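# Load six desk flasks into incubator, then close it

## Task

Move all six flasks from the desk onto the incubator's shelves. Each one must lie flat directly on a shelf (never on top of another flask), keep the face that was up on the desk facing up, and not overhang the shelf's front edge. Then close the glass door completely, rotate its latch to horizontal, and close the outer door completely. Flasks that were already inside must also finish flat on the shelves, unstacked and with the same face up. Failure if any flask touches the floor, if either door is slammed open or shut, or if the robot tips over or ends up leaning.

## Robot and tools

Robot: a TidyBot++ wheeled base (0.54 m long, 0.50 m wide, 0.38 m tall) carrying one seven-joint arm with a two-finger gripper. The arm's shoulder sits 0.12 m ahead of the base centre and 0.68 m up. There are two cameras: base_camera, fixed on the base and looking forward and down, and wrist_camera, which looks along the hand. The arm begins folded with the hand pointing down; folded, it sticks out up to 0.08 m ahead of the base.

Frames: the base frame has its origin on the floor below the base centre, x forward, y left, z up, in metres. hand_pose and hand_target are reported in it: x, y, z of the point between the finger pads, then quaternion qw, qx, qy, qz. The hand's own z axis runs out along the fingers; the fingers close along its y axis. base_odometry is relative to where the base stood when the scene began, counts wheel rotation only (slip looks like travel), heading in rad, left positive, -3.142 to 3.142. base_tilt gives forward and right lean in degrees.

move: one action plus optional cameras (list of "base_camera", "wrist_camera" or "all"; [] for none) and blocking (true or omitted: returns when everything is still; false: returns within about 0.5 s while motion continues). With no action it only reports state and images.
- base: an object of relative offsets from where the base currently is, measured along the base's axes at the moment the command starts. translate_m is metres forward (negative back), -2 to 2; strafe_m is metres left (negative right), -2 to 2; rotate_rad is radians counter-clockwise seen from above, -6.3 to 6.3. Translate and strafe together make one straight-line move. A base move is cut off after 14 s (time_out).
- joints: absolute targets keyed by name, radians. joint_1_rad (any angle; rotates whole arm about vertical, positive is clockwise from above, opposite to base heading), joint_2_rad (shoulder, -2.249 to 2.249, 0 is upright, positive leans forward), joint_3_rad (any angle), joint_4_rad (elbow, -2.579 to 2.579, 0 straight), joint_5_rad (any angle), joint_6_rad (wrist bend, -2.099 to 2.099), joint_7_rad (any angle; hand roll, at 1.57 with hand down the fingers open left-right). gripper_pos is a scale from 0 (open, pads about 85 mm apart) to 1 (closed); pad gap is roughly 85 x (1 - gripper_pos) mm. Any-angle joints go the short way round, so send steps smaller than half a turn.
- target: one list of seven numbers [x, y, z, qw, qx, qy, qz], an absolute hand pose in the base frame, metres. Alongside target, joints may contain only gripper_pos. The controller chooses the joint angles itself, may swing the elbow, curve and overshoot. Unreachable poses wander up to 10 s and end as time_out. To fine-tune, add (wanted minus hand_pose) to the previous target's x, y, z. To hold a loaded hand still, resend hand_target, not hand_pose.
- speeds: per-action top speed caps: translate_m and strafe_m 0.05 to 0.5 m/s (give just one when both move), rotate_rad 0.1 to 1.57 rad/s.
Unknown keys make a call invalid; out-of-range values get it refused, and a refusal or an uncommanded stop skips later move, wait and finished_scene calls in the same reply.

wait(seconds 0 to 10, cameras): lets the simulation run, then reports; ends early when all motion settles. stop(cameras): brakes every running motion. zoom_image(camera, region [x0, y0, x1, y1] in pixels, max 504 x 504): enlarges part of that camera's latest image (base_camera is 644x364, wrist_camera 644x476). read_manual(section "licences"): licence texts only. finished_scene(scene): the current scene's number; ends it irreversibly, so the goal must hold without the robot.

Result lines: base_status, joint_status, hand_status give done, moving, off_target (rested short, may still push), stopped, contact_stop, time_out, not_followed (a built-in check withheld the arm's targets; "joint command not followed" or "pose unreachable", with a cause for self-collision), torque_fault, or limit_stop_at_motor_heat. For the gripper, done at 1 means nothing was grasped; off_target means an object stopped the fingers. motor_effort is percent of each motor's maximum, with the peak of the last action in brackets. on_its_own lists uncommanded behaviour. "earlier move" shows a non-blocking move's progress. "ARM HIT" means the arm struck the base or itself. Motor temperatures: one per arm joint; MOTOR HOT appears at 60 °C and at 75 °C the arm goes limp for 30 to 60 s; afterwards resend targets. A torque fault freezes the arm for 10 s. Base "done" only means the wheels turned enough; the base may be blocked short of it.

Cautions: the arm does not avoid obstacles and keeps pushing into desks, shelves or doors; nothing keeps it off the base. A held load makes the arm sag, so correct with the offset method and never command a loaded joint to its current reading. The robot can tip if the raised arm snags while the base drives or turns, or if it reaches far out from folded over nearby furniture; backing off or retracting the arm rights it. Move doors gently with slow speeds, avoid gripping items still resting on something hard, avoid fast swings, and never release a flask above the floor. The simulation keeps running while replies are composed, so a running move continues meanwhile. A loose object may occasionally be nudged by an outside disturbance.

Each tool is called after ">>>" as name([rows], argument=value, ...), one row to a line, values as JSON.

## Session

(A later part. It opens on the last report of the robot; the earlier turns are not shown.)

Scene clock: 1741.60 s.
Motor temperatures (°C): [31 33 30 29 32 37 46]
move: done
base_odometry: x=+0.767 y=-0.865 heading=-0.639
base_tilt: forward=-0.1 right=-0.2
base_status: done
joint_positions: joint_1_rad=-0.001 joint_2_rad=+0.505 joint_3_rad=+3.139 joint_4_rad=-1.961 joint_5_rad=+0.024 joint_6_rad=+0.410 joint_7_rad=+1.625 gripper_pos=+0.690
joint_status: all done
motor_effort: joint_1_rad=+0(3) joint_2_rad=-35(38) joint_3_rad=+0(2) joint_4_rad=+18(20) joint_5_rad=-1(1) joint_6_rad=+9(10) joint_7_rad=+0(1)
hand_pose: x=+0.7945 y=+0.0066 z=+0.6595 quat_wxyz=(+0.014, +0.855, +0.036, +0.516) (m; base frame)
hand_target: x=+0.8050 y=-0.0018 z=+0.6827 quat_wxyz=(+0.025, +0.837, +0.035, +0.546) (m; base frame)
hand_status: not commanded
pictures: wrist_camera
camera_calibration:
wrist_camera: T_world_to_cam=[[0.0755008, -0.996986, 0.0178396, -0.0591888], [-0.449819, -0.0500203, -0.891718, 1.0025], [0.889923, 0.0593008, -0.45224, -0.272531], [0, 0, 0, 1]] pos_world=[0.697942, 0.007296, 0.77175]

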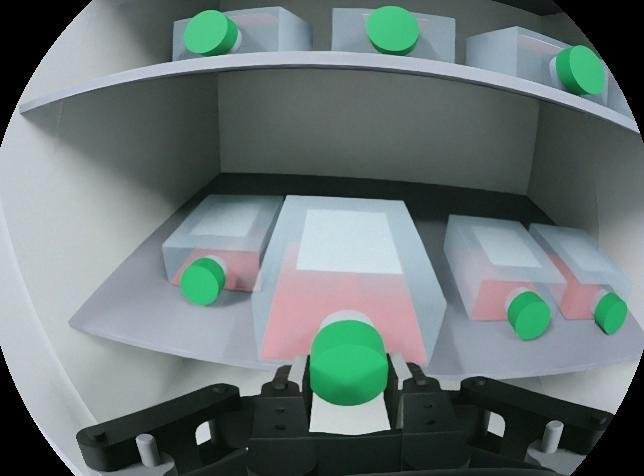

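>>> move(base={"translate_m":0.075,"strafe_m":-0.015}, speeds={"translate_m":0.15}, cameras=[])

>>> move(joints={"joint_2_rad":0.555,"joint_6_rad":0.52}, cameras=["wrist_camera"])

>>> move(base={"translate_m":0.07}, speeds={"translate_m":0.1}, cameras=["wrist_camera"])

Scene clock: 1757.17 s.
Motor temperatures (°C): [31 33 30 29 32 37 46]
move: done
base_odometry: x=+0.819 y=-0.921 heading=-0.639
base_tilt: forward=+0.0 right=-0.3
base_status: done
joint_positions: joint_1_rad=-0.001 joint_2_rad=+0.505 joint_3_rad=+3.139 joint_4_rad=-1.962 joint_5_rad=+0.024 joint_6_rad=+0.411 joint_7_rad=+1.625 gripper_pos=+0.690
joint_status: not commanded
motor_effort: joint_1_rad=+0(3) joint_2_rad=-36(38) joint_3_rad=-1(2) joint_4_rad=+18(20) joint_5_rad=-1(1) joint_6_rad=+9(10) joint_7_rad=-1(1)
hand_pose: x=+0.7943 y=+0.0065 z=+0.6592 quat_wxyz=(+0.014, +0.856, +0.036, +0.516) (m; base frame)
hand_target: x=+0.8050 y=-0.0018 z=+0.6827 quat_wxyz=(+0.025, +0.837, +0.035, +0.546) (m; base frame)
hand_status: not commanded
pictures: none
No camera images: "cameras" was empty.

Scene clock: 1758.00 s.
Motor temperatures (°C): [31 33 30 29 32 37 46]
move: done
base_odometry: x=+0.819 y=-0.921 heading=-0.639
base_tilt: forward=+0.0 right=-0.2
base_status: not commanded
joint_positions: joint_1_rad=-0.001 joint_2_rad=+0.548 joint_3_rad=+3.139 joint_4_rad=-1.962 joint_5_rad=+0.024 joint_6_rad=+0.460 joint_7_rad=+1.625 gripper_pos=+0.690
joint_status: all done
motor_effort: joint_1_rad=+0(1) joint_2_rad=-37(38) joint_3_rad=+0(1) joint_4_rad=+17(18) joint_5_rad=+0(1) joint_6_rad=+9(10) joint_7_rad=-1(1)
hand_pose: x=+0.8000 y=+0.0069 z=+0.6439 quat_wxyz=(+0.014, +0.854, +0.036, +0.519) (m; base frame)
hand_target: x=+0.8107 y=-0.0018 z=+0.6590 quat_wxyz=(+0.025, +0.838, +0.035, +0.544) (m; base frame)
hand_status: not commanded
pictures: wrist_camera
camera_calibration:
wrist_camera: T_world_to_cam=[[0.0759627, -0.996962, 0.0172319, -0.0591296], [-0.444305, -0.0493146, -0.894517, 0.988427], [0.892649, 0.0602937, -0.446701, -0.290241], [0, 0, 0, 1]] pos_world=[0.702738, 0.00729371, 0.755533]

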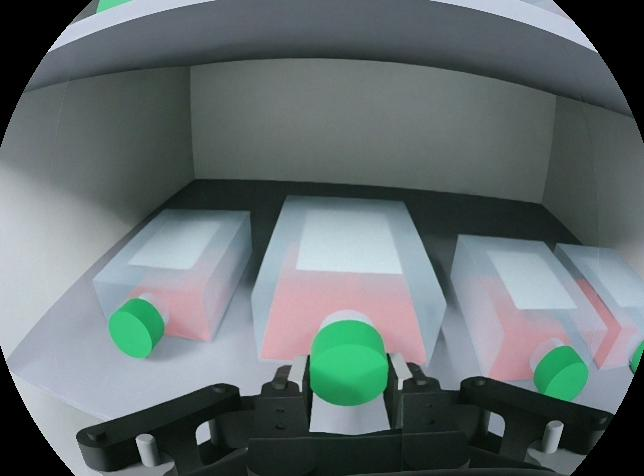

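Scene clock: 1759.23 s.
Motor temperatures (°C): [31 33 30 29 32 37 46]
move: done
base_odometry: x=+0.875 y=-0.964 heading=-0.640
base_tilt: forward=-0.1 right=-0.3
base_status: done
joint_positions: joint_1_rad=-0.001 joint_2_rad=+0.550 joint_3_rad=+3.139 joint_4_rad=-1.962 joint_5_rad=+0.024 joint_6_rad=+0.461 joint_7_rad=+1.625 gripper_pos=+0.690
joint_status: not commanded
motor_effort: joint_1_rad=+0(2) joint_2_rad=-36(38) joint_3_rad=-1(1) joint_4_rad=+17(19) joint_5_rad=-1(1) joint_6_rad=+9(11) joint_7_rad=-1(1)
hand_pose: x=+0.7998 y=+0.0069 z=+0.6425 quat_wxyz=(+0.014, +0.854, +0.036, +0.518) (m; base frame)
hand_target: x=+0.8107 y=-0.0018 z=+0.6590 quat_wxyz=(+0.025, +0.838, +0.035, +0.544) (m; base frame)
hand_status: not commanded
pictures: wrist_camera
camera_calibration:
wrist_camera: T_world_to_cam=[[0.0759925, -0.996962, 0.0170957, -0.0589335], [-0.445907, -0.0493142, -0.89372, 0.987842], [0.891847, 0.0602929, -0.4483, -0.289148], [0, 0, 0, 1]] pos_world=[0.70284, 0.00739372, 0.754237]

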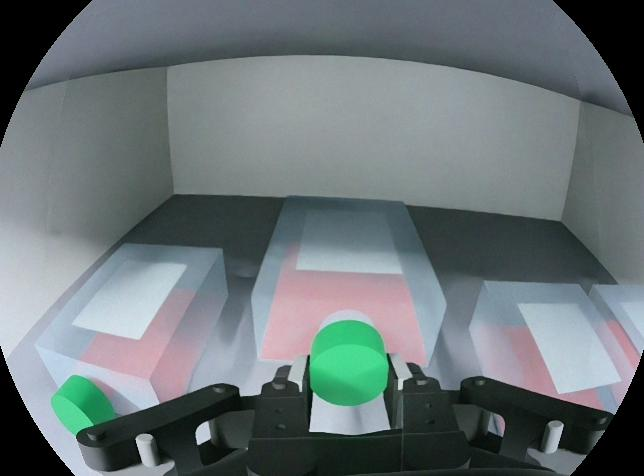

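>>> move(base={"translate_m":-0.035}, speeds={"translate_m":0.1}, cameras=[])

>>> move(joints={"joint_2_rad":0.595,"joint_6_rad":0.53}, cameras=[])

>>> move(joints={"joint_2_rad":0.62,"joint_6_rad":0.56}, cameras=[])

>>> move(joints={"joint_2_rad":0.64,"joint_6_rad":0.57}, cameras=["wrist_camera"])

Scene clock: 1769.77 s.
Motor temperatures (°C): [31 33 30 29 32 37 46]
move: done
base_odometry: x=+0.847 y=-0.942 heading=-0.639
base_tilt: forward=+0.0 right=-0.3
base_status: done
joint_positions: joint_1_rad=+0.000 joint_2_rad=+0.551 joint_3_rad=+3.139 joint_4_rad=-1.963 joint_5_rad=+0.024 joint_6_rad=+0.462 joint_7_rad=+1.625 gripper_pos=+0.690
joint_status: not commanded
motor_effort: joint_1_rad=+0(4) joint_2_rad=-37(39) joint_3_rad=+0(3) joint_4_rad=+18(19) joint_5_rad=-1(1) joint_6_rad=+9(10) joint_7_rad=+0(1)
hand_pose: x=+0.7999 y=+0.0066 z=+0.6416 quat_wxyz=(+0.014, +0.855, +0.036, +0.518) (m; base frame)
hand_target: x=+0.8107 y=-0.0018 z=+0.6590 quat_wxyz=(+0.025, +0.838, +0.035, +0.544) (m; base frame)
hand_status: not commanded
pictures: none
No camera images: "cameras" was empty.

Scene clock: 1770.57 s.
Motor temperatures (°C): [31 33 30 29 32 37 46]
move: done
base_odometry: x=+0.847 y=-0.942 heading=-0.639
base_tilt: forward=+0.0 right=-0.2
base_status: not commanded
joint_positions: joint_1_rad=+0.000 joint_2_rad=+0.587 joint_3_rad=+3.139 joint_4_rad=-1.963 joint_5_rad=+0.024 joint_6_rad=+0.472 joint_7_rad=+1.625 gripper_pos=+0.690
joint_status: all done
motor_effort: joint_1_rad=+0(1) joint_2_rad=-37(39) joint_3_rad=-1(1) joint_4_rad=+17(18) joint_5_rad=+0(1) joint_6_rad=+9(10) joint_7_rad=+0(1)
hand_pose: x=+0.7995 y=+0.0067 z=+0.6200 quat_wxyz=(+0.013, +0.861, +0.036, +0.507) (m; base frame)
hand_target: x=+0.8106 y=-0.0018 z=+0.6342 quat_wxyz=(+0.025, +0.846, +0.036, +0.531) (m; base frame)
hand_status: not commanded
pictures: none
No camera images: "cameras" was empty.

Scene clock: 1771.20 s.
Motor temperatures (°C): [31 33 30 29 32 37 46]
move: done
base_odometry: x=+0.847 y=-0.942 heading=-0.639
base_tilt: forward=+0.0 right=-0.2
base_status: not commanded
joint_positions: joint_1_rad=+0.000 joint_2_rad=+0.604 joint_3_rad=+3.139 joint_4_rad=-1.963 joint_5_rad=+0.024 joint_6_rad=+0.504 joint_7_rad=+1.625 gripper_pos=+0.690
joint_status: all done
motor_effort: joint_1_rad=+0(1) joint_2_rad=-38(38) joint_3_rad=-1(1) joint_4_rad=+16(17) joint_5_rad=+0(1) joint_6_rad=+9(10) joint_7_rad=+0(1)
hand_pose: x=+0.8033 y=+0.0069 z=+0.6172 quat_wxyz=(+0.013, +0.857, +0.036, +0.514) (m; base frame)
hand_target: x=+0.8133 y=-0.0018 z=+0.6253 quat_wxyz=(+0.025, +0.845, +0.035, +0.533) (m; base frame)
hand_status: not commanded
pictures: none
No camera images: "cameras" was empty.

Scene clock: 1771.80 s.
Motor temperatures (°C): [31 33 30 29 32 37 46]
move: done
base_odometry: x=+0.847 y=-0.942 heading=-0.639
base_tilt: forward=+0.0 right=-0.2
base_status: not commanded
joint_positions: joint_1_rad=+0.000 joint_2_rad=+0.612 joint_3_rad=+3.139 joint_4_rad=-1.963 joint_5_rad=+0.024 joint_6_rad=+0.521 joint_7_rad=+1.625 gripper_pos=+0.690
joint_status: all done
motor_effort: joint_1_rad=+0(1) joint_2_rad=-35(37) joint_3_rad=-1(1) joint_4_rad=+15(16) joint_5_rad=-1(1) joint_6_rad=+8(9) joint_7_rad=+0(1)
hand_pose: x=+0.8052 y=+0.0070 z=+0.6167 quat_wxyz=(+0.013, +0.855, +0.036, +0.517) (m; base frame)
hand_target: x=+0.8134 y=-0.0018 z=+0.6142 quat_wxyz=(+0.024, +0.847, +0.036, +0.529) (m; base frame)
hand_status: not commanded
pictures: wrist_camera
camera_calibration:
wrist_camera: T_world_to_cam=[[0.0763709, -0.996957, 0.015652, -0.0582413], [-0.447664, -0.0483111, -0.892896, 0.968181], [0.890935, 0.0611844, -0.449991, -0.3037], [0, 0, 0, 1]] pos_world=[0.708444, 0.0072916, 0.728734]

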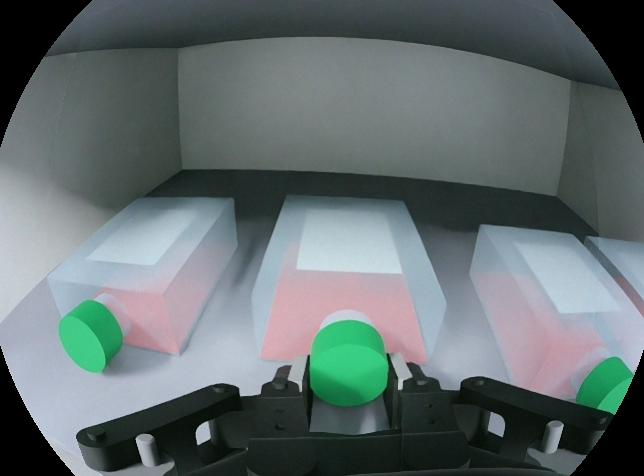

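Contact. Release.

>>> move(joints={"gripper_pos":0.62}, cameras=[])

>>> move(joints={"gripper_pos":0.47}, cameras=[])

>>> move(base={"translate_m":-0.42}, speeds={"translate_m":0.25}, cameras=["wrist_camera"])

>>> move(base={"translate_m":-0.3}, joints={"joint_1_rad":0,"joint_2_rad":0.12,"joint_4_rad":-2.136,"joint_6_rad":0.7,"gripper_pos":0.9})

Scene clock: 1779.33 s.
Motor temperatures (°C): [31 33 30 29 32 37 46]
move: done
base_odometry: x=+0.847 y=-0.942 heading=-0.639
base_tilt: forward=+0.0 right=-0.2
base_status: not commanded
joint_positions: joint_1_rad=+0.000 joint_2_rad=+0.613 joint_3_rad=+3.139 joint_4_rad=-1.963 joint_5_rad=+0.024 joint_6_rad=+0.521 joint_7_rad=+1.625 gripper_pos=+0.620
joint_status: all done
motor_effort: joint_1_rad=+0(1) joint_2_rad=-36(36) joint_3_rad=-1(1) joint_4_rad=+15(16) joint_5_rad=+0(1) joint_6_rad=+8(8) joint_7_rad=+0(1)
hand_pose: x=+0.8052 y=+0.0070 z=+0.6159 quat_wxyz=(+0.013, +0.855, +0.036, +0.517) (m; base frame)
hand_target: x=+0.8134 y=-0.0018 z=+0.6142 quat_wxyz=(+0.024, +0.847, +0.036, +0.529) (m; base frame)
hand_status: not commanded
pictures: none
No camera images: "cameras" was empty.

Scene clock: 1779.90 s.
Motor temperatures (°C): [31 33 30 29 32 37 46]
move: done
base_odometry: x=+0.847 y=-0.942 heading=-0.639
base_tilt: forward=+0.0 right=-0.2
base_status: not commanded
joint_positions: joint_1_rad=+0.000 joint_2_rad=+0.614 joint_3_rad=+3.139 joint_4_rad=-1.963 joint_5_rad=+0.024 joint_6_rad=+0.521 joint_7_rad=+1.625 gripper_pos=+0.470
joint_status: all done
motor_effort: joint_1_rad=+0(1) joint_2_rad=-36(36) joint_3_rad=-1(1) joint_4_rad=+15(16) joint_5_rad=+0(1) joint_6_rad=+7(9) joint_7_rad=+0(1)
hand_pose: x=+0.8052 y=+0.0070 z=+0.6155 quat_wxyz=(+0.013, +0.855, +0.036, +0.517) (m; base frame)
hand_target: x=+0.8134 y=-0.0018 z=+0.6142 quat_wxyz=(+0.024, +0.847, +0.036, +0.529) (m; base frame)
hand_status: not commanded
pictures: none
No camera images: "cameras" was empty.

Scene clock: 1782.40 s.
Motor temperatures (°C): [31 33 30 29 32 37 46]
move: done
base_odometry: x=+0.510 y=-0.692 heading=-0.639
base_tilt: forward=+0.0 right=-0.2
base_status: done
joint_positions: joint_1_rad=+0.000 joint_2_rad=+0.625 joint_3_rad=+3.139 joint_4_rad=-1.960 joint_5_rad=+0.024 joint_6_rad=+0.527 joint_7_rad=+1.625 gripper_pos=+0.470
joint_status: not commanded
motor_effort: joint_1_rad=+0(3) joint_2_rad=-36(38) joint_3_rad=-1(2) joint_4_rad=+16(18) joint_5_rad=-1(1) joint_6_rad=+9(9) joint_7_rad=+0(1)
hand_pose: x=+0.8061 y=+0.0065 z=+0.6099 quat_wxyz=(+0.013, +0.856, +0.036, +0.515) (m; base frame)
hand_target: x=+0.8134 y=-0.0018 z=+0.6142 quat_wxyz=(+0.024, +0.847, +0.036, +0.529) (m; base frame)
hand_status: not commanded
pictures: wrist_camera
camera_calibration:
wrist_camera: T_world_to_cam=[[0.0756463, -0.997019, 0.0151857, -0.0579028], [-0.452638, -0.0479046, -0.890407, 0.964943], [0.88848, 0.0604824, -0.454912, -0.302536], [0, 0, 0, 1]] pos_world=[0.709947, 0.00679305, 0.722444]

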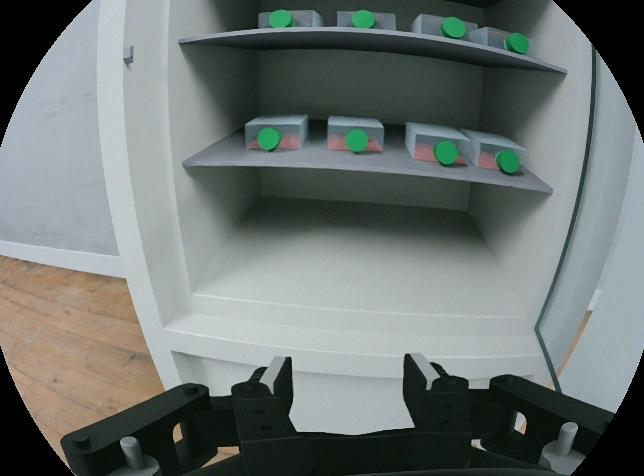

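Scene clock: 1784.17 s.
Motor temperatures (°C): [31 33 30 29 32 37 46]
move: done
base_odometry: x=+0.268 y=-0.513 heading=-0.638
base_tilt: forward=-0.1 right=-0.2
base_status: done
joint_positions: joint_1_rad=+0.001 joint_2_rad=+0.133 joint_3_rad=+3.139 joint_4_rad=-2.129 joint_5_rad=+0.024 joint_6_rad=+0.641 joint_7_rad=+1.625 gripper_pos=+0.900
joint_status: all done
motor_effort: joint_1_rad=+0(3) joint_2_rad=-24(41) joint_3_rad=+0(2) joint_4_rad=+21(21) joint_5_rad=-1(1) joint_6_rad=+9(10) joint_7_rad=+0(1)
hand_pose: x=+0.7278 y=+0.0071 z=+0.8828 quat_wxyz=(+0.019, +0.724, +0.032, +0.689) (m; base frame)
hand_target: x=+0.7240 y=+0.0023 z=+0.9052 quat_wxyz=(+0.031, +0.701, +0.032, +0.712) (m; base frame)
hand_status: not commanded
pictures: base_camera, wrist_camera
camera_calibration:
wrist_camera: T_world_to_cam=[[0.0642007, -0.996946, 0.0444659, -0.0729745], [-0.0320269, -0.0465932, -0.9984, 0.961753], [0.997423, 0.0626739, -0.0349204, -0.5589], [0, 0, 0, 1]] pos_world=[0.592947, 0.00708808, 0.943943]

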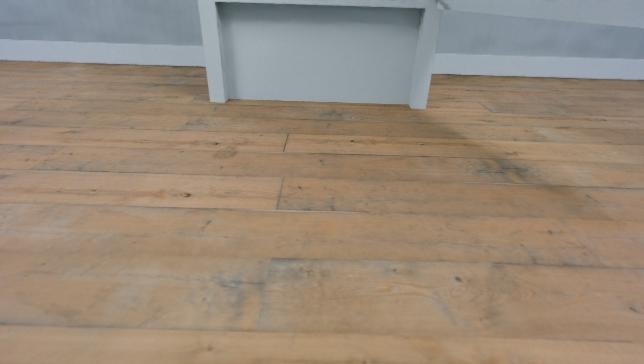

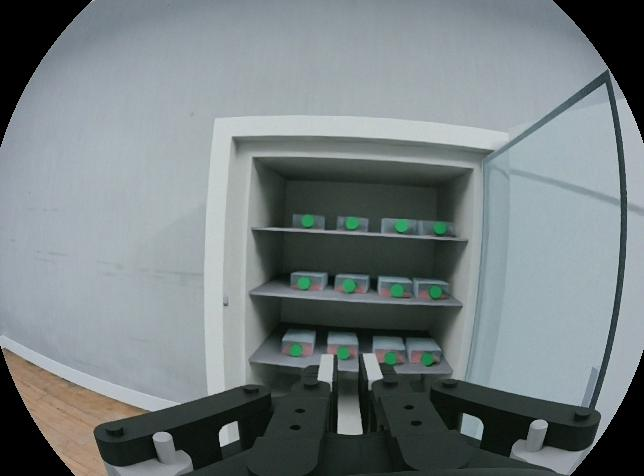

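>>> move(base={"strafe_m":-0.45}, speeds={"strafe_m":0.3}, cameras=["wrist_camera"])

Scene clock: 1816.30 s.
Motor temperatures (°C): [31 33 30 29 32 38 46]
move: done
base_odometry: x=+0.000 y=-0.875 heading=-0.639
base_tilt: forward=-0.1 right=-0.2
base_status: done
joint_positions: joint_1_rad=+0.000 joint_2_rad=+0.133 joint_3_rad=+3.140 joint_4_rad=-2.130 joint_5_rad=+0.024 joint_6_rad=+0.644 joint_7_rad=+1.625 gripper_pos=+0.900
joint_status: not commanded
motor_effort: joint_1_rad=+0(4) joint_2_rad=-24(25) joint_3_rad=+0(4) joint_4_rad=+21(21) joint_5_rad=+0(1) joint_6_rad=+10(10) joint_7_rad=-1(2)
hand_pose: x=+0.7277 y=+0.0066 z=+0.8832 quat_wxyz=(+0.020, +0.723, +0.032, +0.690) (m; base frame)
hand_target: x=+0.7240 y=+0.0023 z=+0.9052 quat_wxyz=(+0.031, +0.701, +0.032, +0.712) (m; base frame)
hand_status: not commanded
pictures: wrist_camera
camera_calibration:
wrist_camera: T_world_to_cam=[[0.0633229, -0.99699, 0.0447242, -0.0730859], [-0.0301547, -0.0467051, -0.998453, 0.960766], [0.997537, 0.0618763, -0.0330215, -0.560523], [0, 0, 0, 1]] pos_world=[0.592743, 0.00668982, 0.944039]

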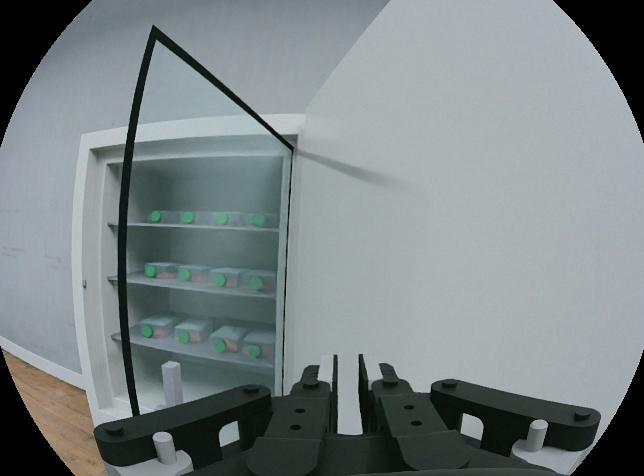

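>>> move(base={"translate_m":0.32}, speeds={"translate_m":0.25}, cameras=["wrist_camera"])

>>> move(base={"strafe_m":0.15}, speeds={"strafe_m":0.12}, cameras=["wrist_camera"])

Scene clock: 1834.00 s.
Motor temperatures (°C): [31 33 30 29 32 38 46]
move: done
base_odometry: x=+0.257 y=-1.066 heading=-0.639
base_tilt: forward=+0.0 right=-0.2
base_status: done
joint_positions: joint_1_rad=-0.047 joint_2_rad=+0.131 joint_3_rad=+3.091 joint_4_rad=-2.141 joint_5_rad=+0.024 joint_6_rad=+0.645 joint_7_rad=+1.625 gripper_pos=+0.900
joint_status: not commanded
motor_effort: joint_1_rad=+11(11) joint_2_rad=-24(25) joint_3_rad=+11(11) joint_4_rad=+21(23) joint_5_rad=-5(5) joint_6_rad=+10(10) joint_7_rad=+0(1)
hand_pose: x=+0.7209 y=+0.0631 z=+0.8788 quat_wxyz=(-0.016, +0.724, +0.065, +0.687) (m; base frame)
hand_target: x=+0.7240 y=+0.0023 z=+0.9052 quat_wxyz=(+0.031, +0.701, +0.032, +0.712) (m; base frame)
hand_status: not commanded
pictures: wrist_camera
camera_calibration:
wrist_camera: T_world_to_cam=[[0.158566, -0.986622, 0.0378749, -0.0793929], [-0.0339197, -0.043781, -0.998465, 0.961385], [0.986766, 0.157038, -0.0404081, -0.549202], [0, 0, 0, 1]] pos_world=[0.587133, 0.0500054, 0.940724]

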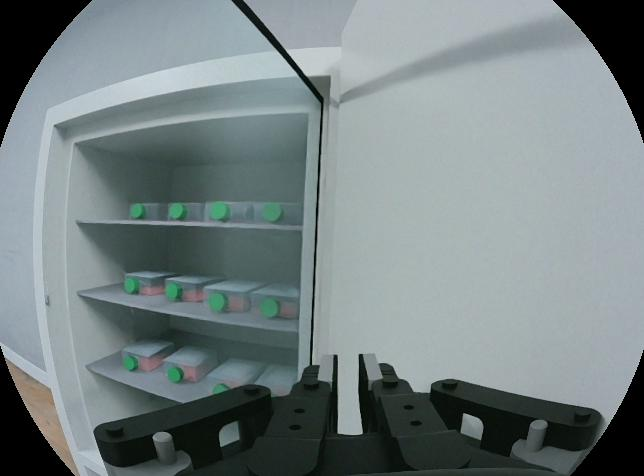

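Scene clock: 1835.83 s.
Motor temperatures (°C): [31 33 30 29 32 38 46]
move: done
base_odometry: x=+0.347 y=-0.945 heading=-0.639
base_tilt: forward=+0.0 right=-0.1
base_status: done
joint_positions: joint_1_rad=-0.005 joint_2_rad=+0.131 joint_3_rad=+3.137 joint_4_rad=-2.141 joint_5_rad=+0.021 joint_6_rad=+0.646 joint_7_rad=+1.625 gripper_pos=+0.900
joint_status: not commanded
motor_effort: joint_1_rad=+0(11) joint_2_rad=-24(25) joint_3_rad=+0(11) joint_4_rad=+20(21) joint_5_rad=+0(6) joint_6_rad=+10(10) joint_7_rad=+0(1)
hand_pose: x=+0.7247 y=+0.0109 z=+0.8788 quat_wxyz=(+0.016, +0.726, +0.033, +0.687) (m; base frame)
hand_target: x=+0.7240 y=+0.0023 z=+0.9052 quat_wxyz=(+0.031, +0.701, +0.032, +0.712) (m; base frame)
hand_status: not commanded
pictures: wrist_camera
camera_calibration:
wrist_camera: T_world_to_cam=[[0.0697208, -0.996703, 0.0414899, -0.0702314], [-0.0372602, -0.044164, -0.998329, 0.9615], [0.99687, 0.0680584, -0.0402165, -0.551178], [0, 0, 0, 1]] pos_world=[0.590175, 0.0099761, 0.940641]

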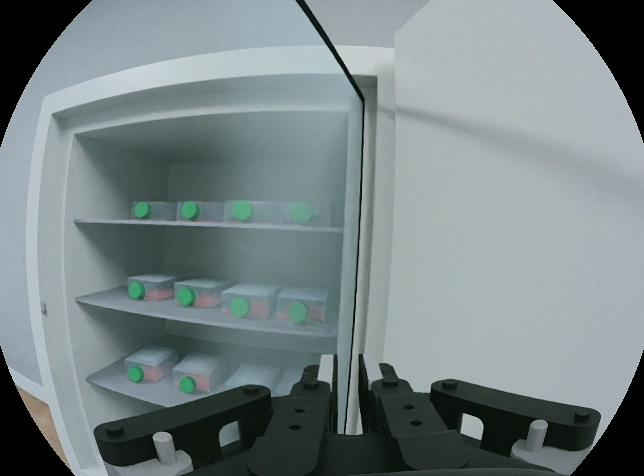

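>>> move(base={"strafe_m":0.15}, speeds={"strafe_m":0.12}, cameras=["wrist_camera"])

>>> move(base={"strafe_m":0.12}, speeds={"strafe_m":0.12}, cameras=["wrist_camera"])

Scene clock: 1845.10 s.
Motor temperatures (°C): [31 33 30 29 32 38 46]
move: done
base_odometry: x=+0.437 y=-0.825 heading=-0.640
base_tilt: forward=-0.1 right=-0.2
base_status: done
joint_positions: joint_1_rad=-0.003 joint_2_rad=+0.131 joint_3_rad=+3.137 joint_4_rad=-2.142 joint_5_rad=+0.020 joint_6_rad=+0.646 joint_7_rad=+1.625 gripper_pos=+0.900
joint_status: not commanded
motor_effort: joint_1_rad=+0(4) joint_2_rad=-24(28) joint_3_rad=+0(4) joint_4_rad=+20(21) joint_5_rad=+0(1) joint_6_rad=+9(10) joint_7_rad=-1(1)
hand_pose: x=+0.7247 y=+0.0098 z=+0.8789 quat_wxyz=(+0.017, +0.726, +0.032, +0.687) (m; base frame)
hand_target: x=+0.7240 y=+0.0023 z=+0.9052 quat_wxyz=(+0.031, +0.701, +0.032, +0.712) (m; base frame)
hand_status: not commanded
pictures: wrist_camera
camera_calibration:
wrist_camera: T_world_to_cam=[[0.0674611, -0.996899, 0.0405023, -0.0688584], [-0.0371215, -0.0430745, -0.998382, 0.961413], [0.997031, 0.0658484, -0.0399123, -0.551467], [0, 0, 0, 1]] pos_world=[0.590164, 0.00908067, 0.940636]

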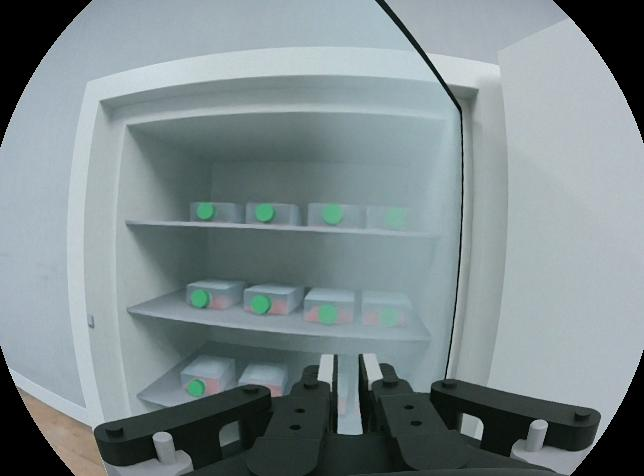

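Scene clock: 1846.67 s.
Motor temperatures (°C): [31 33 30 29 32 38 46]
move: done
base_odometry: x=+0.509 y=-0.729 heading=-0.640
base_tilt: forward=-0.1 right=-0.1
base_status: done
joint_positions: joint_1_rad=+0.000 joint_2_rad=+0.131 joint_3_rad=+3.141 joint_4_rad=-2.142 joint_5_rad=+0.018 joint_6_rad=+0.647 joint_7_rad=+1.625 gripper_pos=+0.900
joint_status: not commanded
motor_effort: joint_1_rad=+0(5) joint_2_rad=-24(28) joint_3_rad=+0(5) joint_4_rad=+21(21) joint_5_rad=+0(1) joint_6_rad=+9(10) joint_7_rad=-1(1)
hand_pose: x=+0.7248 y=+0.0052 z=+0.8789 quat_wxyz=(+0.019, +0.726, +0.029, +0.687) (m; base frame)
hand_target: x=+0.7240 y=+0.0023 z=+0.9052 quat_wxyz=(+0.031, +0.701, +0.032, +0.712) (m; base frame)
hand_status: not commanded
pictures: wrist_camera
camera_calibration:
wrist_camera: T_world_to_cam=[[0.0593245, -0.997438, 0.0399732, -0.0670409], [-0.0372013, -0.0422249, -0.998415, 0.961439], [0.997545, 0.0577435, -0.039611, -0.551934], [0, 0, 0, 1]] pos_world=[0.590323, 0.00559812, 0.940732]

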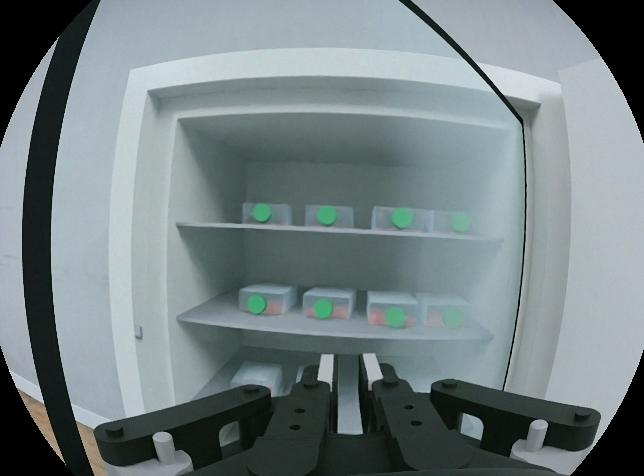

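>>> move(base={"strafe_m":0.17,"translate_m":0.0}, speeds={"strafe_m":0.12}, cameras=["wrist_camera"])

Scene clock: 1860.67 s.
Motor temperatures (°C): [31 33 30 29 32 38 46]
move: done
base_odometry: x=+0.610 y=-0.592 heading=-0.640
base_tilt: forward=-0.1 right=-0.3
base_status: done
joint_positions: joint_1_rad=+0.001 joint_2_rad=+0.131 joint_3_rad=+3.140 joint_4_rad=-2.142 joint_5_rad=+0.017 joint_6_rad=+0.647 joint_7_rad=+1.625 gripper_pos=+0.900
joint_status: not commanded
motor_effort: joint_1_rad=+0(5) joint_2_rad=-24(28) joint_3_rad=+0(5) joint_4_rad=+20(22) joint_5_rad=+0(2) joint_6_rad=+10(10) joint_7_rad=-1(1)
hand_pose: x=+0.7248 y=+0.0048 z=+0.8790 quat_wxyz=(+0.019, +0.726, +0.029, +0.687) (m; base frame)
hand_target: x=+0.7240 y=+0.0023 z=+0.9052 quat_wxyz=(+0.031, +0.701, +0.032, +0.712) (m; base frame)
hand_status: not commanded
pictures: wrist_camera
camera_calibration:
wrist_camera: T_world_to_cam=[[0.0583821, -0.997527, 0.0391265, -0.0659787], [-0.0370904, -0.0413338, -0.998457, 0.961386], [0.997605, 0.0568407, -0.0394119, -0.55203], [0, 0, 0, 1]] pos_world=[0.590218, 0.00529997, 0.940728]

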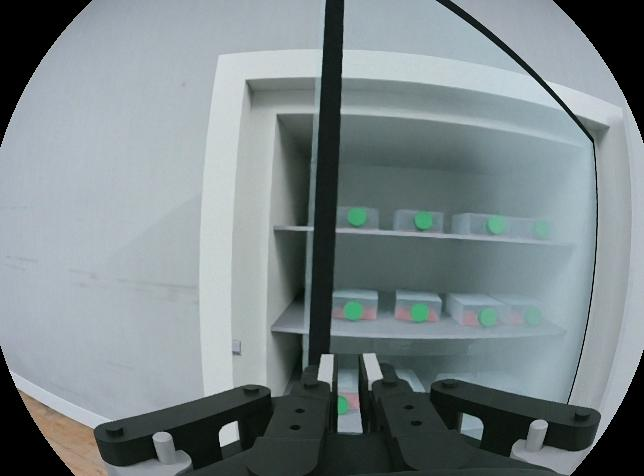

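>>> move(base={"translate_m":0.2,"strafe_m":0.03}, speeds={"translate_m":0.12}, cameras=["wrist_camera"])

>>> move(base={"translate_m":0.12,"strafe_m":0.05}, speeds={"translate_m":0.1}, cameras=["wrist_camera"])

Scene clock: 1873.30 s.
Motor temperatures (°C): [31 33 30 29 32 38 46]
move: done
base_odometry: x=+0.789 y=-0.687 heading=-0.640
base_tilt: forward=-0.1 right=-0.2
base_status: done
joint_positions: joint_1_rad=+0.001 joint_2_rad=+0.129 joint_3_rad=+3.141 joint_4_rad=-2.143 joint_5_rad=+0.017 joint_6_rad=+0.648 joint_7_rad=+1.625 gripper_pos=+0.900
joint_status: not commanded
motor_effort: joint_1_rad=+0(3) joint_2_rad=-23(27) joint_3_rad=+0(3) joint_4_rad=+20(24) joint_5_rad=-1(1) joint_6_rad=+10(11) joint_7_rad=+0(1)
hand_pose: x=+0.7242 y=+0.0044 z=+0.8797 quat_wxyz=(+0.020, +0.725, +0.028, +0.688) (m; base frame)
hand_target: x=+0.7240 y=+0.0023 z=+0.9052 quat_wxyz=(+0.031, +0.701, +0.032, +0.712) (m; base frame)
hand_status: not commanded
pictures: wrist_camera
camera_calibration:
wrist_camera: T_world_to_cam=[[0.0575171, -0.997577, 0.0391492, -0.0658654], [-0.0355265, -0.0412345, -0.998518, 0.960974], [0.997712, 0.056041, -0.0378121, -0.55285], [0, 0, 0, 1]] pos_world=[0.589514, 0.00490171, 0.941224]

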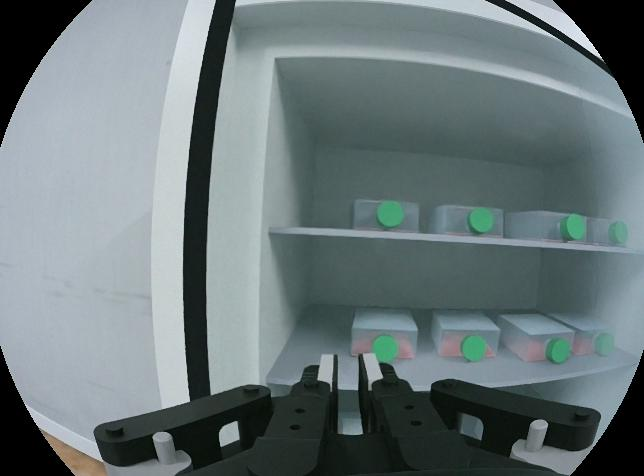

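Scene clock: 1875.17 s.
Motor temperatures (°C): [31 33 30 29 32 38 46]
move: done
base_odometry: x=+0.915 y=-0.719 heading=-0.640
base_tilt: forward=+0.0 right=-0.2
base_status: done
joint_positions: joint_1_rad=+0.001 joint_2_rad=+0.128 joint_3_rad=+3.141 joint_4_rad=-2.144 joint_5_rad=+0.017 joint_6_rad=+0.648 joint_7_rad=+1.625 gripper_pos=+0.900
joint_status: not commanded
motor_effort: joint_1_rad=+0(2) joint_2_rad=-24(27) joint_3_rad=+0(2) joint_4_rad=+20(24) joint_5_rad=+0(1) joint_6_rad=+10(10) joint_7_rad=+0(1)
hand_pose: x=+0.7238 y=+0.0043 z=+0.8797 quat_wxyz=(+0.020, +0.725, +0.028, +0.688) (m; base frame)
hand_target: x=+0.7240 y=+0.0023 z=+0.9052 quat_wxyz=(+0.031, +0.701, +0.032, +0.712) (m; base frame)
hand_status: not commanded
pictures: wrist_camera
camera_calibration:
wrist_camera: T_world_to_cam=[[0.0575081, -0.997577, 0.039161, -0.0658482], [-0.0354221, -0.0412401, -0.998521, 0.960901], [0.997716, 0.0560359, -0.0377079, -0.552551], [0, 0, 0, 1]] pos_world=[0.589114, 0.00490172, 0.941224]

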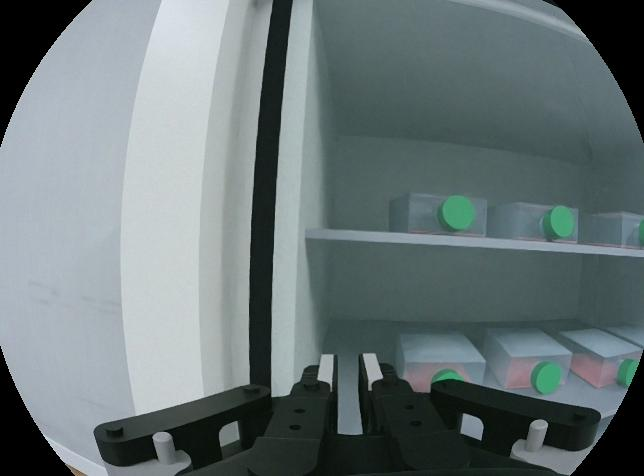

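>>> move(base={"translate_m":0.07}, speeds={"translate_m":0.08}, cameras=[])

>>> move(base={"translate_m":0.04}, speeds={"translate_m":0.05}, cameras=["wrist_camera"])

Scene clock: 1882.40 s.
Motor temperatures (°C): [31 33 30 29 32 38 46]
move: done
base_odometry: x=+0.971 y=-0.761 heading=-0.640
base_tilt: forward=+0.0 right=-0.2
base_status: done
joint_positions: joint_1_rad=+0.001 joint_2_rad=+0.084 joint_3_rad=+3.141 joint_4_rad=-2.193 joint_5_rad=+0.017 joint_6_rad=+0.650 joint_7_rad=+1.625 gripper_pos=+0.900
joint_status: not commanded
motor_effort: joint_1_rad=-1(3) joint_2_rad=-15(25) joint_3_rad=-1(3) joint_4_rad=+30(33) joint_5_rad=+0(1) joint_6_rad=+11(13) joint_7_rad=+0(1)
hand_pose: x=+0.7043 y=+0.0042 z=+0.8797 quat_wxyz=(+0.020, +0.726, +0.028, +0.687) (m; base frame)
hand_target: x=+0.7240 y=+0.0023 z=+0.9052 quat_wxyz=(+0.031, +0.701, +0.032, +0.712) (m; base frame)
hand_status: not commanded
pictures: none
No camera images: "cameras" was empty.

Scene clock: 1885.13 s.
Motor temperatures (°C): [31 33 30 29 32 38 46]
move: time_out
base_odometry: x=+1.001 y=-0.783 heading=-0.641
base_tilt: forward=-0.1 right=-0.3
base_status: translate_m time_out (by the wheels' count: +0.037 of +0.040)
joint_positions: joint_1_rad=+0.001 joint_2_rad=+0.000 joint_3_rad=+3.141 joint_4_rad=-2.281 joint_5_rad=+0.017 joint_6_rad=+0.651 joint_7_rad=+1.625 gripper_pos=+0.900
joint_status: not commanded
motor_effort: joint_1_rad=-1(3) joint_2_rad=+2(16) joint_3_rad=+0(2) joint_4_rad=+44(49) joint_5_rad=+0(1) joint_6_rad=+12(13) joint_7_rad=+0(1)
hand_pose: x=+0.6681 y=+0.0043 z=+0.8790 quat_wxyz=(+0.020, +0.727, +0.028, +0.685) (m; base frame)
hand_target: x=+0.7240 y=+0.0023 z=+0.9052 quat_wxyz=(+0.031, +0.701, +0.032, +0.712) (m; base frame)
hand_status: not commanded
pictures: wrist_camera
camera_calibration:
wrist_camera: T_world_to_cam=[[0.0573354, -0.99762, 0.0383088, -0.0617865], [-0.0418723, -0.0407411, -0.998292, 0.962383], [0.997476, 0.0556334, -0.0441085, -0.491313], [0, 0, 0, 1]] pos_world=[0.533913, 0.00490254, 0.941435]

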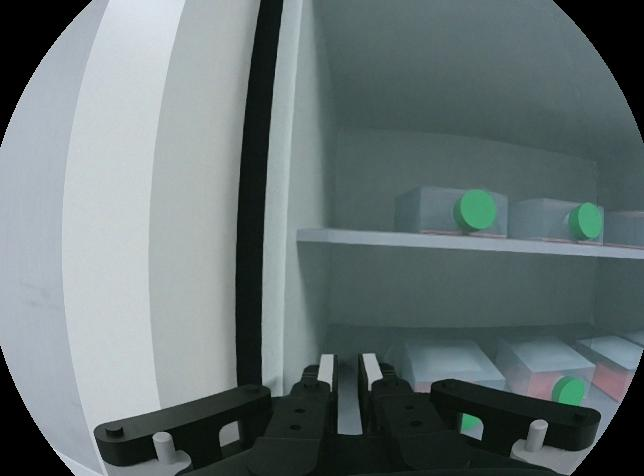

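>>> move(base={"translate_m":-0.3}, speeds={"translate_m":0.2}, cameras=["wrist_camera"])

Scene clock: 1894.53 s.
Motor temperatures (°C): [31 32 30 29 32 38 46]
move: done
base_odometry: x=+0.761 y=-0.603 heading=-0.641
base_tilt: forward=-0.1 right=-0.3
base_status: done
joint_positions: joint_1_rad=+0.001 joint_2_rad=+0.120 joint_3_rad=+3.141 joint_4_rad=-2.143 joint_5_rad=+0.017 joint_6_rad=+0.655 joint_7_rad=+1.625 gripper_pos=+0.900
joint_status: not commanded
motor_effort: joint_1_rad=+0(4) joint_2_rad=-25(30) joint_3_rad=+0(4) joint_4_rad=+20(44) joint_5_rad=+0(1) joint_6_rad=+10(13) joint_7_rad=+0(1)
hand_pose: x=+0.7223 y=+0.0042 z=+0.8874 quat_wxyz=(+0.020, +0.720, +0.028, +0.693) (m; base frame)
hand_target: x=+0.7240 y=+0.0023 z=+0.9052 quat_wxyz=(+0.031, +0.701, +0.032, +0.712) (m; base frame)
hand_status: not commanded
pictures: wrist_camera
camera_calibration:
wrist_camera: T_world_to_cam=[[0.0564693, -0.997624, 0.0394703, -0.0657099], [-0.0197575, -0.0406423, -0.998978, 0.957606], [0.998209, 0.0556318, -0.0220056, -0.56509], [0, 0, 0, 1]] pos_world=[0.586708, 0.00480253, 0.946786]

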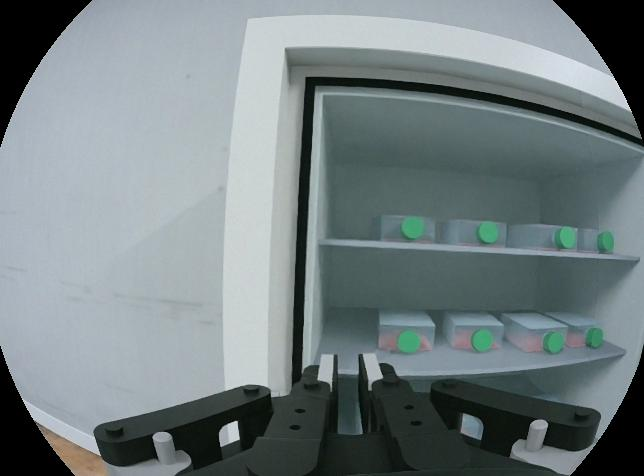

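>>> move(base={"strafe_m":0.16}, joints={"joint_2_rad":0.31,"joint_4_rad":-2.315,"joint_6_rad":1.06}, cameras=["wrist_camera"])

Scene clock: 1905.57 s.
Motor temperatures (°C): [31 32 30 29 32 38 46]
move: done
base_odometry: x=+0.857 y=-0.474 heading=-0.641
base_tilt: forward=-0.1 right=-0.2
base_status: done
joint_positions: joint_1_rad=-0.002 joint_2_rad=+0.302 joint_3_rad=+3.137 joint_4_rad=-2.312 joint_5_rad=+0.017 joint_6_rad=+0.999 joint_7_rad=+1.625 gripper_pos=+0.900
joint_status: all done
motor_effort: joint_1_rad=+0(4) joint_2_rad=-26(29) joint_3_rad=+0(4) joint_4_rad=+16(21) joint_5_rad=+0(1) joint_6_rad=+10(11) joint_7_rad=-1(2)
hand_pose: x=+0.7133 y=+0.0095 z=+0.7985 quat_wxyz=(+0.014, +0.722, +0.030, +0.691) (m; base frame)
hand_target: x=+0.7139 y=+0.0022 z=+0.8110 quat_wxyz=(+0.031, +0.704, +0.032, +0.708) (m; base frame)
hand_status: not commanded
pictures: wrist_camera
camera_calibration:
wrist_camera: T_world_to_cam=[[0.0674125, -0.997163, 0.0334863, -0.0594676], [-0.025391, -0.0352664, -0.999055, 0.87283], [0.997402, 0.0664986, -0.0276964, -0.55333], [0, 0, 0, 1]] pos_world=[0.578063, 0.00827826, 0.858671]

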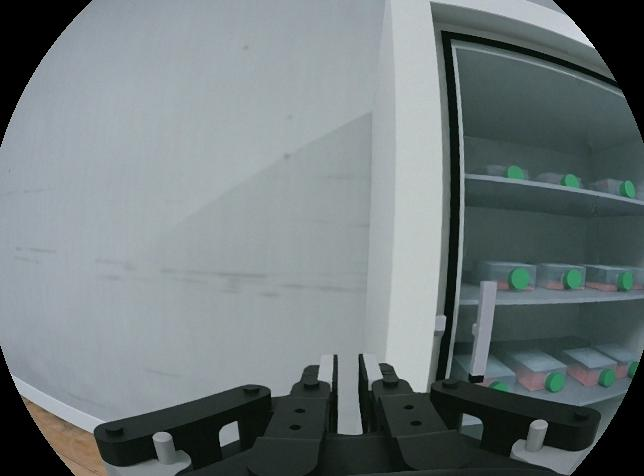

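>>> move(base={"strafe_m":-0.09,"translate_m":0.1}, cameras=["wrist_camera"])

Scene clock: 1920.43 s.
Motor temperatures (°C): [31 32 30 29 32 38 46]
move: done
base_odometry: x=+0.883 y=-0.606 heading=-0.640
base_tilt: forward=+0.0 right=-0.2
base_status: done
joint_positions: joint_1_rad=-0.002 joint_2_rad=+0.303 joint_3_rad=+3.139 joint_4_rad=-2.314 joint_5_rad=+0.017 joint_6_rad=+1.006 joint_7_rad=+1.625 gripper_pos=+0.900
joint_status: not commanded
motor_effort: joint_1_rad=+0(2) joint_2_rad=-27(28) joint_3_rad=+0(1) joint_4_rad=+16(17) joint_5_rad=+0(2) joint_6_rad=+9(11) joint_7_rad=-1(1)
hand_pose: x=+0.7130 y=+0.0084 z=+0.7989 quat_wxyz=(+0.015, +0.721, +0.029, +0.693) (m; base frame)
hand_target: x=+0.7139 y=+0.0022 z=+0.8110 quat_wxyz=(+0.031, +0.704, +0.032, +0.708) (m; base frame)
hand_status: not commanded
pictures: wrist_camera
camera_calibration:
wrist_camera: T_world_to_cam=[[0.0653147, -0.997283, 0.034057, -0.059504], [-0.0223313, -0.0355822, -0.999117, 0.871072], [0.997615, 0.0644965, -0.0245947, -0.555539], [0, 0, 0, 1]] pos_world=[0.577553, 0.0074826, 0.858666]

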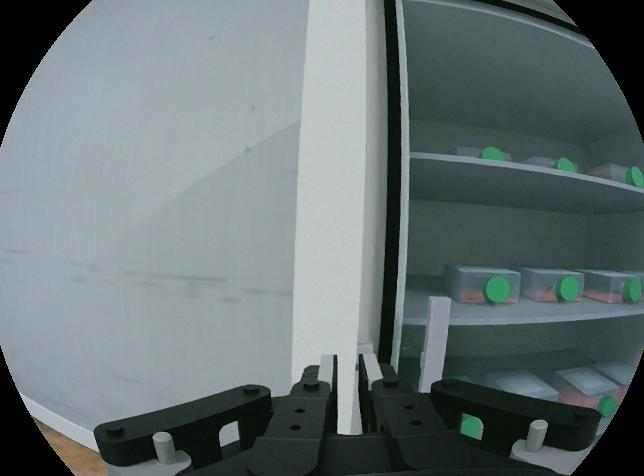

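>>> move(base={"translate_m":0.13}, speeds={"translate_m":0.15}, cameras=["wrist_camera"])

Scene clock: 1928.03 s.
Motor temperatures (°C): [31 32 30 29 32 38 46]
move: done
base_odometry: x=+0.987 y=-0.684 heading=-0.640
base_tilt: forward=+0.0 right=-0.2
base_status: done
joint_positions: joint_1_rad=-0.002 joint_2_rad=+0.283 joint_3_rad=+3.139 joint_4_rad=-2.354 joint_5_rad=+0.016 joint_6_rad=+1.026 joint_7_rad=+1.625 gripper_pos=+0.900
joint_status: not commanded
motor_effort: joint_1_rad=+0(3) joint_2_rad=-19(28) joint_3_rad=+0(3) joint_4_rad=+21(33) joint_5_rad=+0(2) joint_6_rad=+8(11) joint_7_rad=-1(2)
hand_pose: x=+0.6994 y=+0.0077 z=+0.7982 quat_wxyz=(+0.015, +0.721, +0.028, +0.693) (m; base frame)
hand_target: x=+0.7139 y=+0.0022 z=+0.8110 quat_wxyz=(+0.031, +0.704, +0.032, +0.708) (m; base frame)
hand_status: not commanded
pictures: wrist_camera
camera_calibration:
wrist_camera: T_world_to_cam=[[0.0641092, -0.997378, 0.0335837, -0.0580009], [-0.0225054, -0.0350893, -0.999131, 0.870155], [0.997689, 0.0632976, -0.0246959, -0.541897], [0, 0, 0, 1]] pos_world=[0.563947, 0.00698513, 0.857964]

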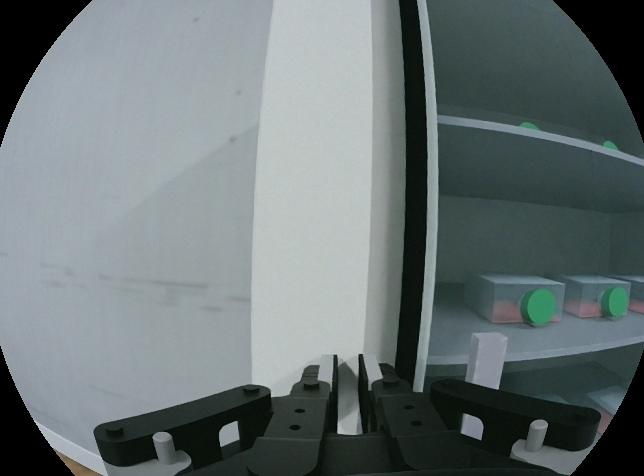

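>>> move(base={"translate_m":-0.02}, speeds={"translate_m":0.1}, cameras=[])

>>> move(base={"strafe_m":-0.07}, speeds={"strafe_m":0.08}, cameras=["wrist_camera"])

Scene clock: 1936.87 s.
Motor temperatures (°C): [31 32 30 29 32 38 46]
move: done
base_odometry: x=+0.971 y=-0.672 heading=-0.640
base_tilt: forward=+0.0 right=-0.3
base_status: done
joint_positions: joint_1_rad=-0.002 joint_2_rad=+0.301 joint_3_rad=+3.139 joint_4_rad=-2.326 joint_5_rad=+0.016 joint_6_rad=+1.026 joint_7_rad=+1.625 gripper_pos=+0.900
joint_status: not commanded
motor_effort: joint_1_rad=-1(2) joint_2_rad=-26(27) joint_3_rad=+0(1) joint_4_rad=+15(21) joint_5_rad=-1(1) joint_6_rad=+9(10) joint_7_rad=-1(1)
hand_pose: x=+0.7096 y=+0.0078 z=+0.8003 quat_wxyz=(+0.015, +0.717, +0.028, +0.696) (m; base frame)
hand_target: x=+0.7139 y=+0.0022 z=+0.8110 quat_wxyz=(+0.031, +0.704, +0.032, +0.708) (m; base frame)
hand_status: not commanded
pictures: none
No camera images: "cameras" was empty.

Scene clock: 1938.27 s.
Motor temperatures (°C): [31 32 30 29 32 38 46]
move: done
base_odometry: x=+0.929 y=-0.729 heading=-0.640
base_tilt: forward=+0.0 right=-0.2
base_status: done
joint_positions: joint_1_rad=-0.001 joint_2_rad=+0.301 joint_3_rad=+3.139 joint_4_rad=-2.326 joint_5_rad=+0.016 joint_6_rad=+1.026 joint_7_rad=+1.625 gripper_pos=+0.900
joint_status: not commanded
motor_effort: joint_1_rad=-1(3) joint_2_rad=-26(27) joint_3_rad=+0(2) joint_4_rad=+16(16) joint_5_rad=-1(2) joint_6_rad=+10(10) joint_7_rad=-1(1)
hand_pose: x=+0.7096 y=+0.0076 z=+0.8003 quat_wxyz=(+0.015, +0.717, +0.028, +0.696) (m; base frame)
hand_target: x=+0.7139 y=+0.0022 z=+0.8110 quat_wxyz=(+0.031, +0.704, +0.032, +0.708) (m; base frame)
hand_status: not commanded
pictures: wrist_camera
camera_calibration:
wrist_camera: T_world_to_cam=[[0.0633836, -0.997406, 0.0341023, -0.0587702], [-0.0130104, -0.0349939, -0.999303, 0.865848], [0.997904, 0.0628957, -0.0151947, -0.559726], [0, 0, 0, 1]] pos_world=[0.573543, 0.00688599, 0.858743]

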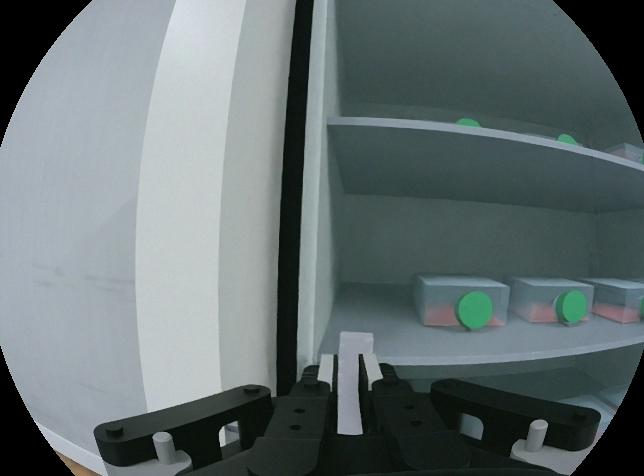

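>>> move(base={"strafe_m":0.052}, speeds={"strafe_m":0.1}, cameras=[])

>>> move(base={"translate_m":0.045}, speeds={"translate_m":0.08}, cameras=["wrist_camera"])

Scene clock: 1959.10 s.
Motor temperatures (°C): [31 32 30 29 32 38 46]
move: done
base_odometry: x=+0.960 y=-0.687 heading=-0.640
base_tilt: forward=-0.1 right=-0.3
base_status: done
joint_positions: joint_1_rad=-0.001 joint_2_rad=+0.302 joint_3_rad=+3.139 joint_4_rad=-2.326 joint_5_rad=+0.016 joint_6_rad=+1.026 joint_7_rad=+1.625 gripper_pos=+0.900
joint_status: not commanded
motor_effort: joint_1_rad=+0(3) joint_2_rad=-25(30) joint_3_rad=+0(2) joint_4_rad=+16(16) joint_5_rad=-1(1) joint_6_rad=+10(11) joint_7_rad=-1(1)
hand_pose: x=+0.7096 y=+0.0076 z=+0.8001 quat_wxyz=(+0.015, +0.717, +0.028, +0.696) (m; base frame)
hand_target: x=+0.7139 y=+0.0022 z=+0.8110 quat_wxyz=(+0.031, +0.704, +0.032, +0.708) (m; base frame)
hand_status: not commanded
pictures: none
No camera images: "cameras" was empty.

Scene clock: 1960.23 s.
Motor temperatures (°C): [31 32 30 29 32 38 46]
move: done
base_odometry: x=+0.996 y=-0.714 heading=-0.640
base_tilt: forward=-0.1 right=-0.2
base_status: done
joint_positions: joint_1_rad=-0.001 joint_2_rad=+0.252 joint_3_rad=+3.139 joint_4_rad=-2.401 joint_5_rad=+0.016 joint_6_rad=+1.042 joint_7_rad=+1.625 gripper_pos=+0.900
joint_status: not commanded
motor_effort: joint_1_rad=-1(2) joint_2_rad=-11(28) joint_3_rad=+0(2) joint_4_rad=+30(33) joint_5_rad=-1(2) joint_6_rad=+6(10) joint_7_rad=-1(1)
hand_pose: x=+0.6824 y=+0.0077 z=+0.7991 quat_wxyz=(+0.015, +0.721, +0.028, +0.693) (m; base frame)
hand_target: x=+0.7139 y=+0.0022 z=+0.8110 quat_wxyz=(+0.031, +0.704, +0.032, +0.708) (m; base frame)
hand_status: not commanded
pictures: wrist_camera
camera_calibration:
wrist_camera: T_world_to_cam=[[0.0640941, -0.997388, 0.0332978, -0.0567905], [-0.0223239, -0.0347911, -0.999145, 0.870678], [0.997694, 0.063296, -0.0244955, -0.52508], [0, 0, 0, 1]] pos_world=[0.546947, 0.0068851, 0.858962]

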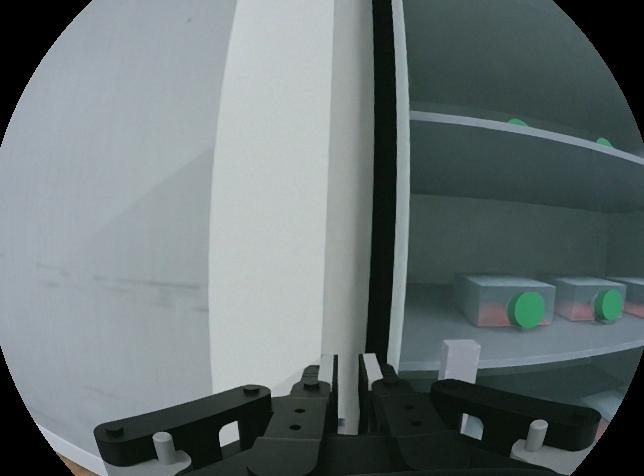

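>>> move(base={"translate_m":-0.035}, cameras=[])

>>> move(base={"strafe_m":-0.025}, speeds={"strafe_m":0.1}, cameras=[])

>>> move(base={"translate_m":0.04}, speeds={"translate_m":0.08}, cameras=["wrist_camera"])

Scene clock: 1969.93 s.
Motor temperatures (°C): [31 32 30 29 32 38 46]
move: done
base_odometry: x=+0.968 y=-0.692 heading=-0.640
base_tilt: forward=-0.1 right=-0.2
base_status: done
joint_positions: joint_1_rad=-0.001 joint_2_rad=+0.302 joint_3_rad=+3.140 joint_4_rad=-2.329 joint_5_rad=+0.016 joint_6_rad=+1.043 joint_7_rad=+1.625 gripper_pos=+0.900
joint_status: not commanded
motor_effort: joint_1_rad=+0(2) joint_2_rad=-26(29) joint_3_rad=+0(2) joint_4_rad=+15(29) joint_5_rad=+0(2) joint_6_rad=+9(11) joint_7_rad=-1(1)
hand_pose: x=+0.7090 y=+0.0073 z=+0.8041 quat_wxyz=(+0.016, +0.713, +0.028, +0.701) (m; base frame)
hand_target: x=+0.7139 y=+0.0022 z=+0.8110 quat_wxyz=(+0.031, +0.704, +0.032, +0.708) (m; base frame)
hand_status: not commanded
pictures: none
No camera images: "cameras" was empty.

Scene clock: 1970.73 s.
Motor temperatures (°C): [31 32 30 29 32 38 46]
move: done
base_odometry: x=+0.953 y=-0.713 heading=-0.639
base_tilt: forward=-0.1 right=-0.1
base_status: done
joint_positions: joint_1_rad=+0.001 joint_2_rad=+0.302 joint_3_rad=+3.142 joint_4_rad=-2.329 joint_5_rad=+0.016 joint_6_rad=+1.043 joint_7_rad=+1.625 gripper_pos=+0.900
joint_status: not commanded
motor_effort: joint_1_rad=+0(3) joint_2_rad=-26(27) joint_3_rad=+0(2) joint_4_rad=+16(16) joint_5_rad=+0(2) joint_6_rad=+9(10) joint_7_rad=+0(1)
hand_pose: x=+0.7091 y=+0.0046 z=+0.8040 quat_wxyz=(+0.018, +0.713, +0.026, +0.701) (m; base frame)
hand_target: x=+0.7139 y=+0.0022 z=+0.8110 quat_wxyz=(+0.031, +0.704, +0.032, +0.708) (m; base frame)
hand_status: not commanded
pictures: none
No camera images: "cameras" was empty.

Scene clock: 1971.73 s.
Motor temperatures (°C): [31 32 30 29 32 38 46]
move: done
base_odometry: x=+0.985 y=-0.737 heading=-0.640
base_tilt: forward=+0.0 right=-0.2
base_status: done
joint_positions: joint_1_rad=+0.001 joint_2_rad=+0.302 joint_3_rad=+3.139 joint_4_rad=-2.329 joint_5_rad=+0.016 joint_6_rad=+1.043 joint_7_rad=+1.625 gripper_pos=+0.900
joint_status: not commanded
motor_effort: joint_1_rad=+0(2) joint_2_rad=-25(29) joint_3_rad=+0(2) joint_4_rad=+17(20) joint_5_rad=+0(2) joint_6_rad=+10(11) joint_7_rad=-1(1)
hand_pose: x=+0.7090 y=+0.0063 z=+0.8038 quat_wxyz=(+0.016, +0.713, +0.027, +0.701) (m; base frame)
hand_target: x=+0.7139 y=+0.0022 z=+0.8110 quat_wxyz=(+0.031, +0.704, +0.032, +0.708) (m; base frame)
hand_status: not commanded
pictures: wrist_camera
camera_calibration:
wrist_camera: T_world_to_cam=[[0.0608242, -0.99755, 0.0345555, -0.0586649], [0.000210724, -0.0346068, -0.999401, 0.86008], [0.998148, 0.060795, -0.00189472, -0.569899], [0, 0, 0, 1]] pos_world=[0.572231, 0.0058905, 0.860513]

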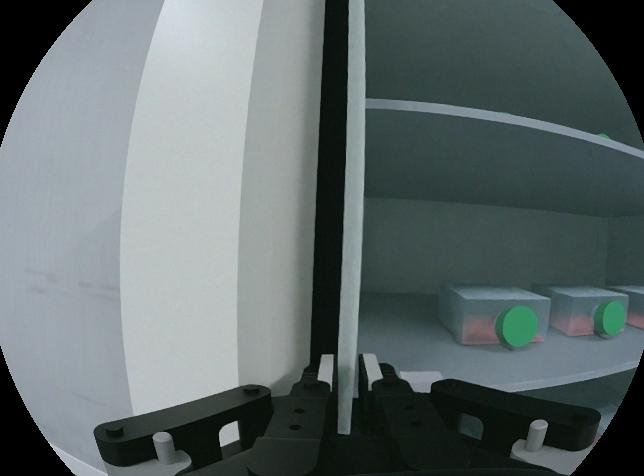

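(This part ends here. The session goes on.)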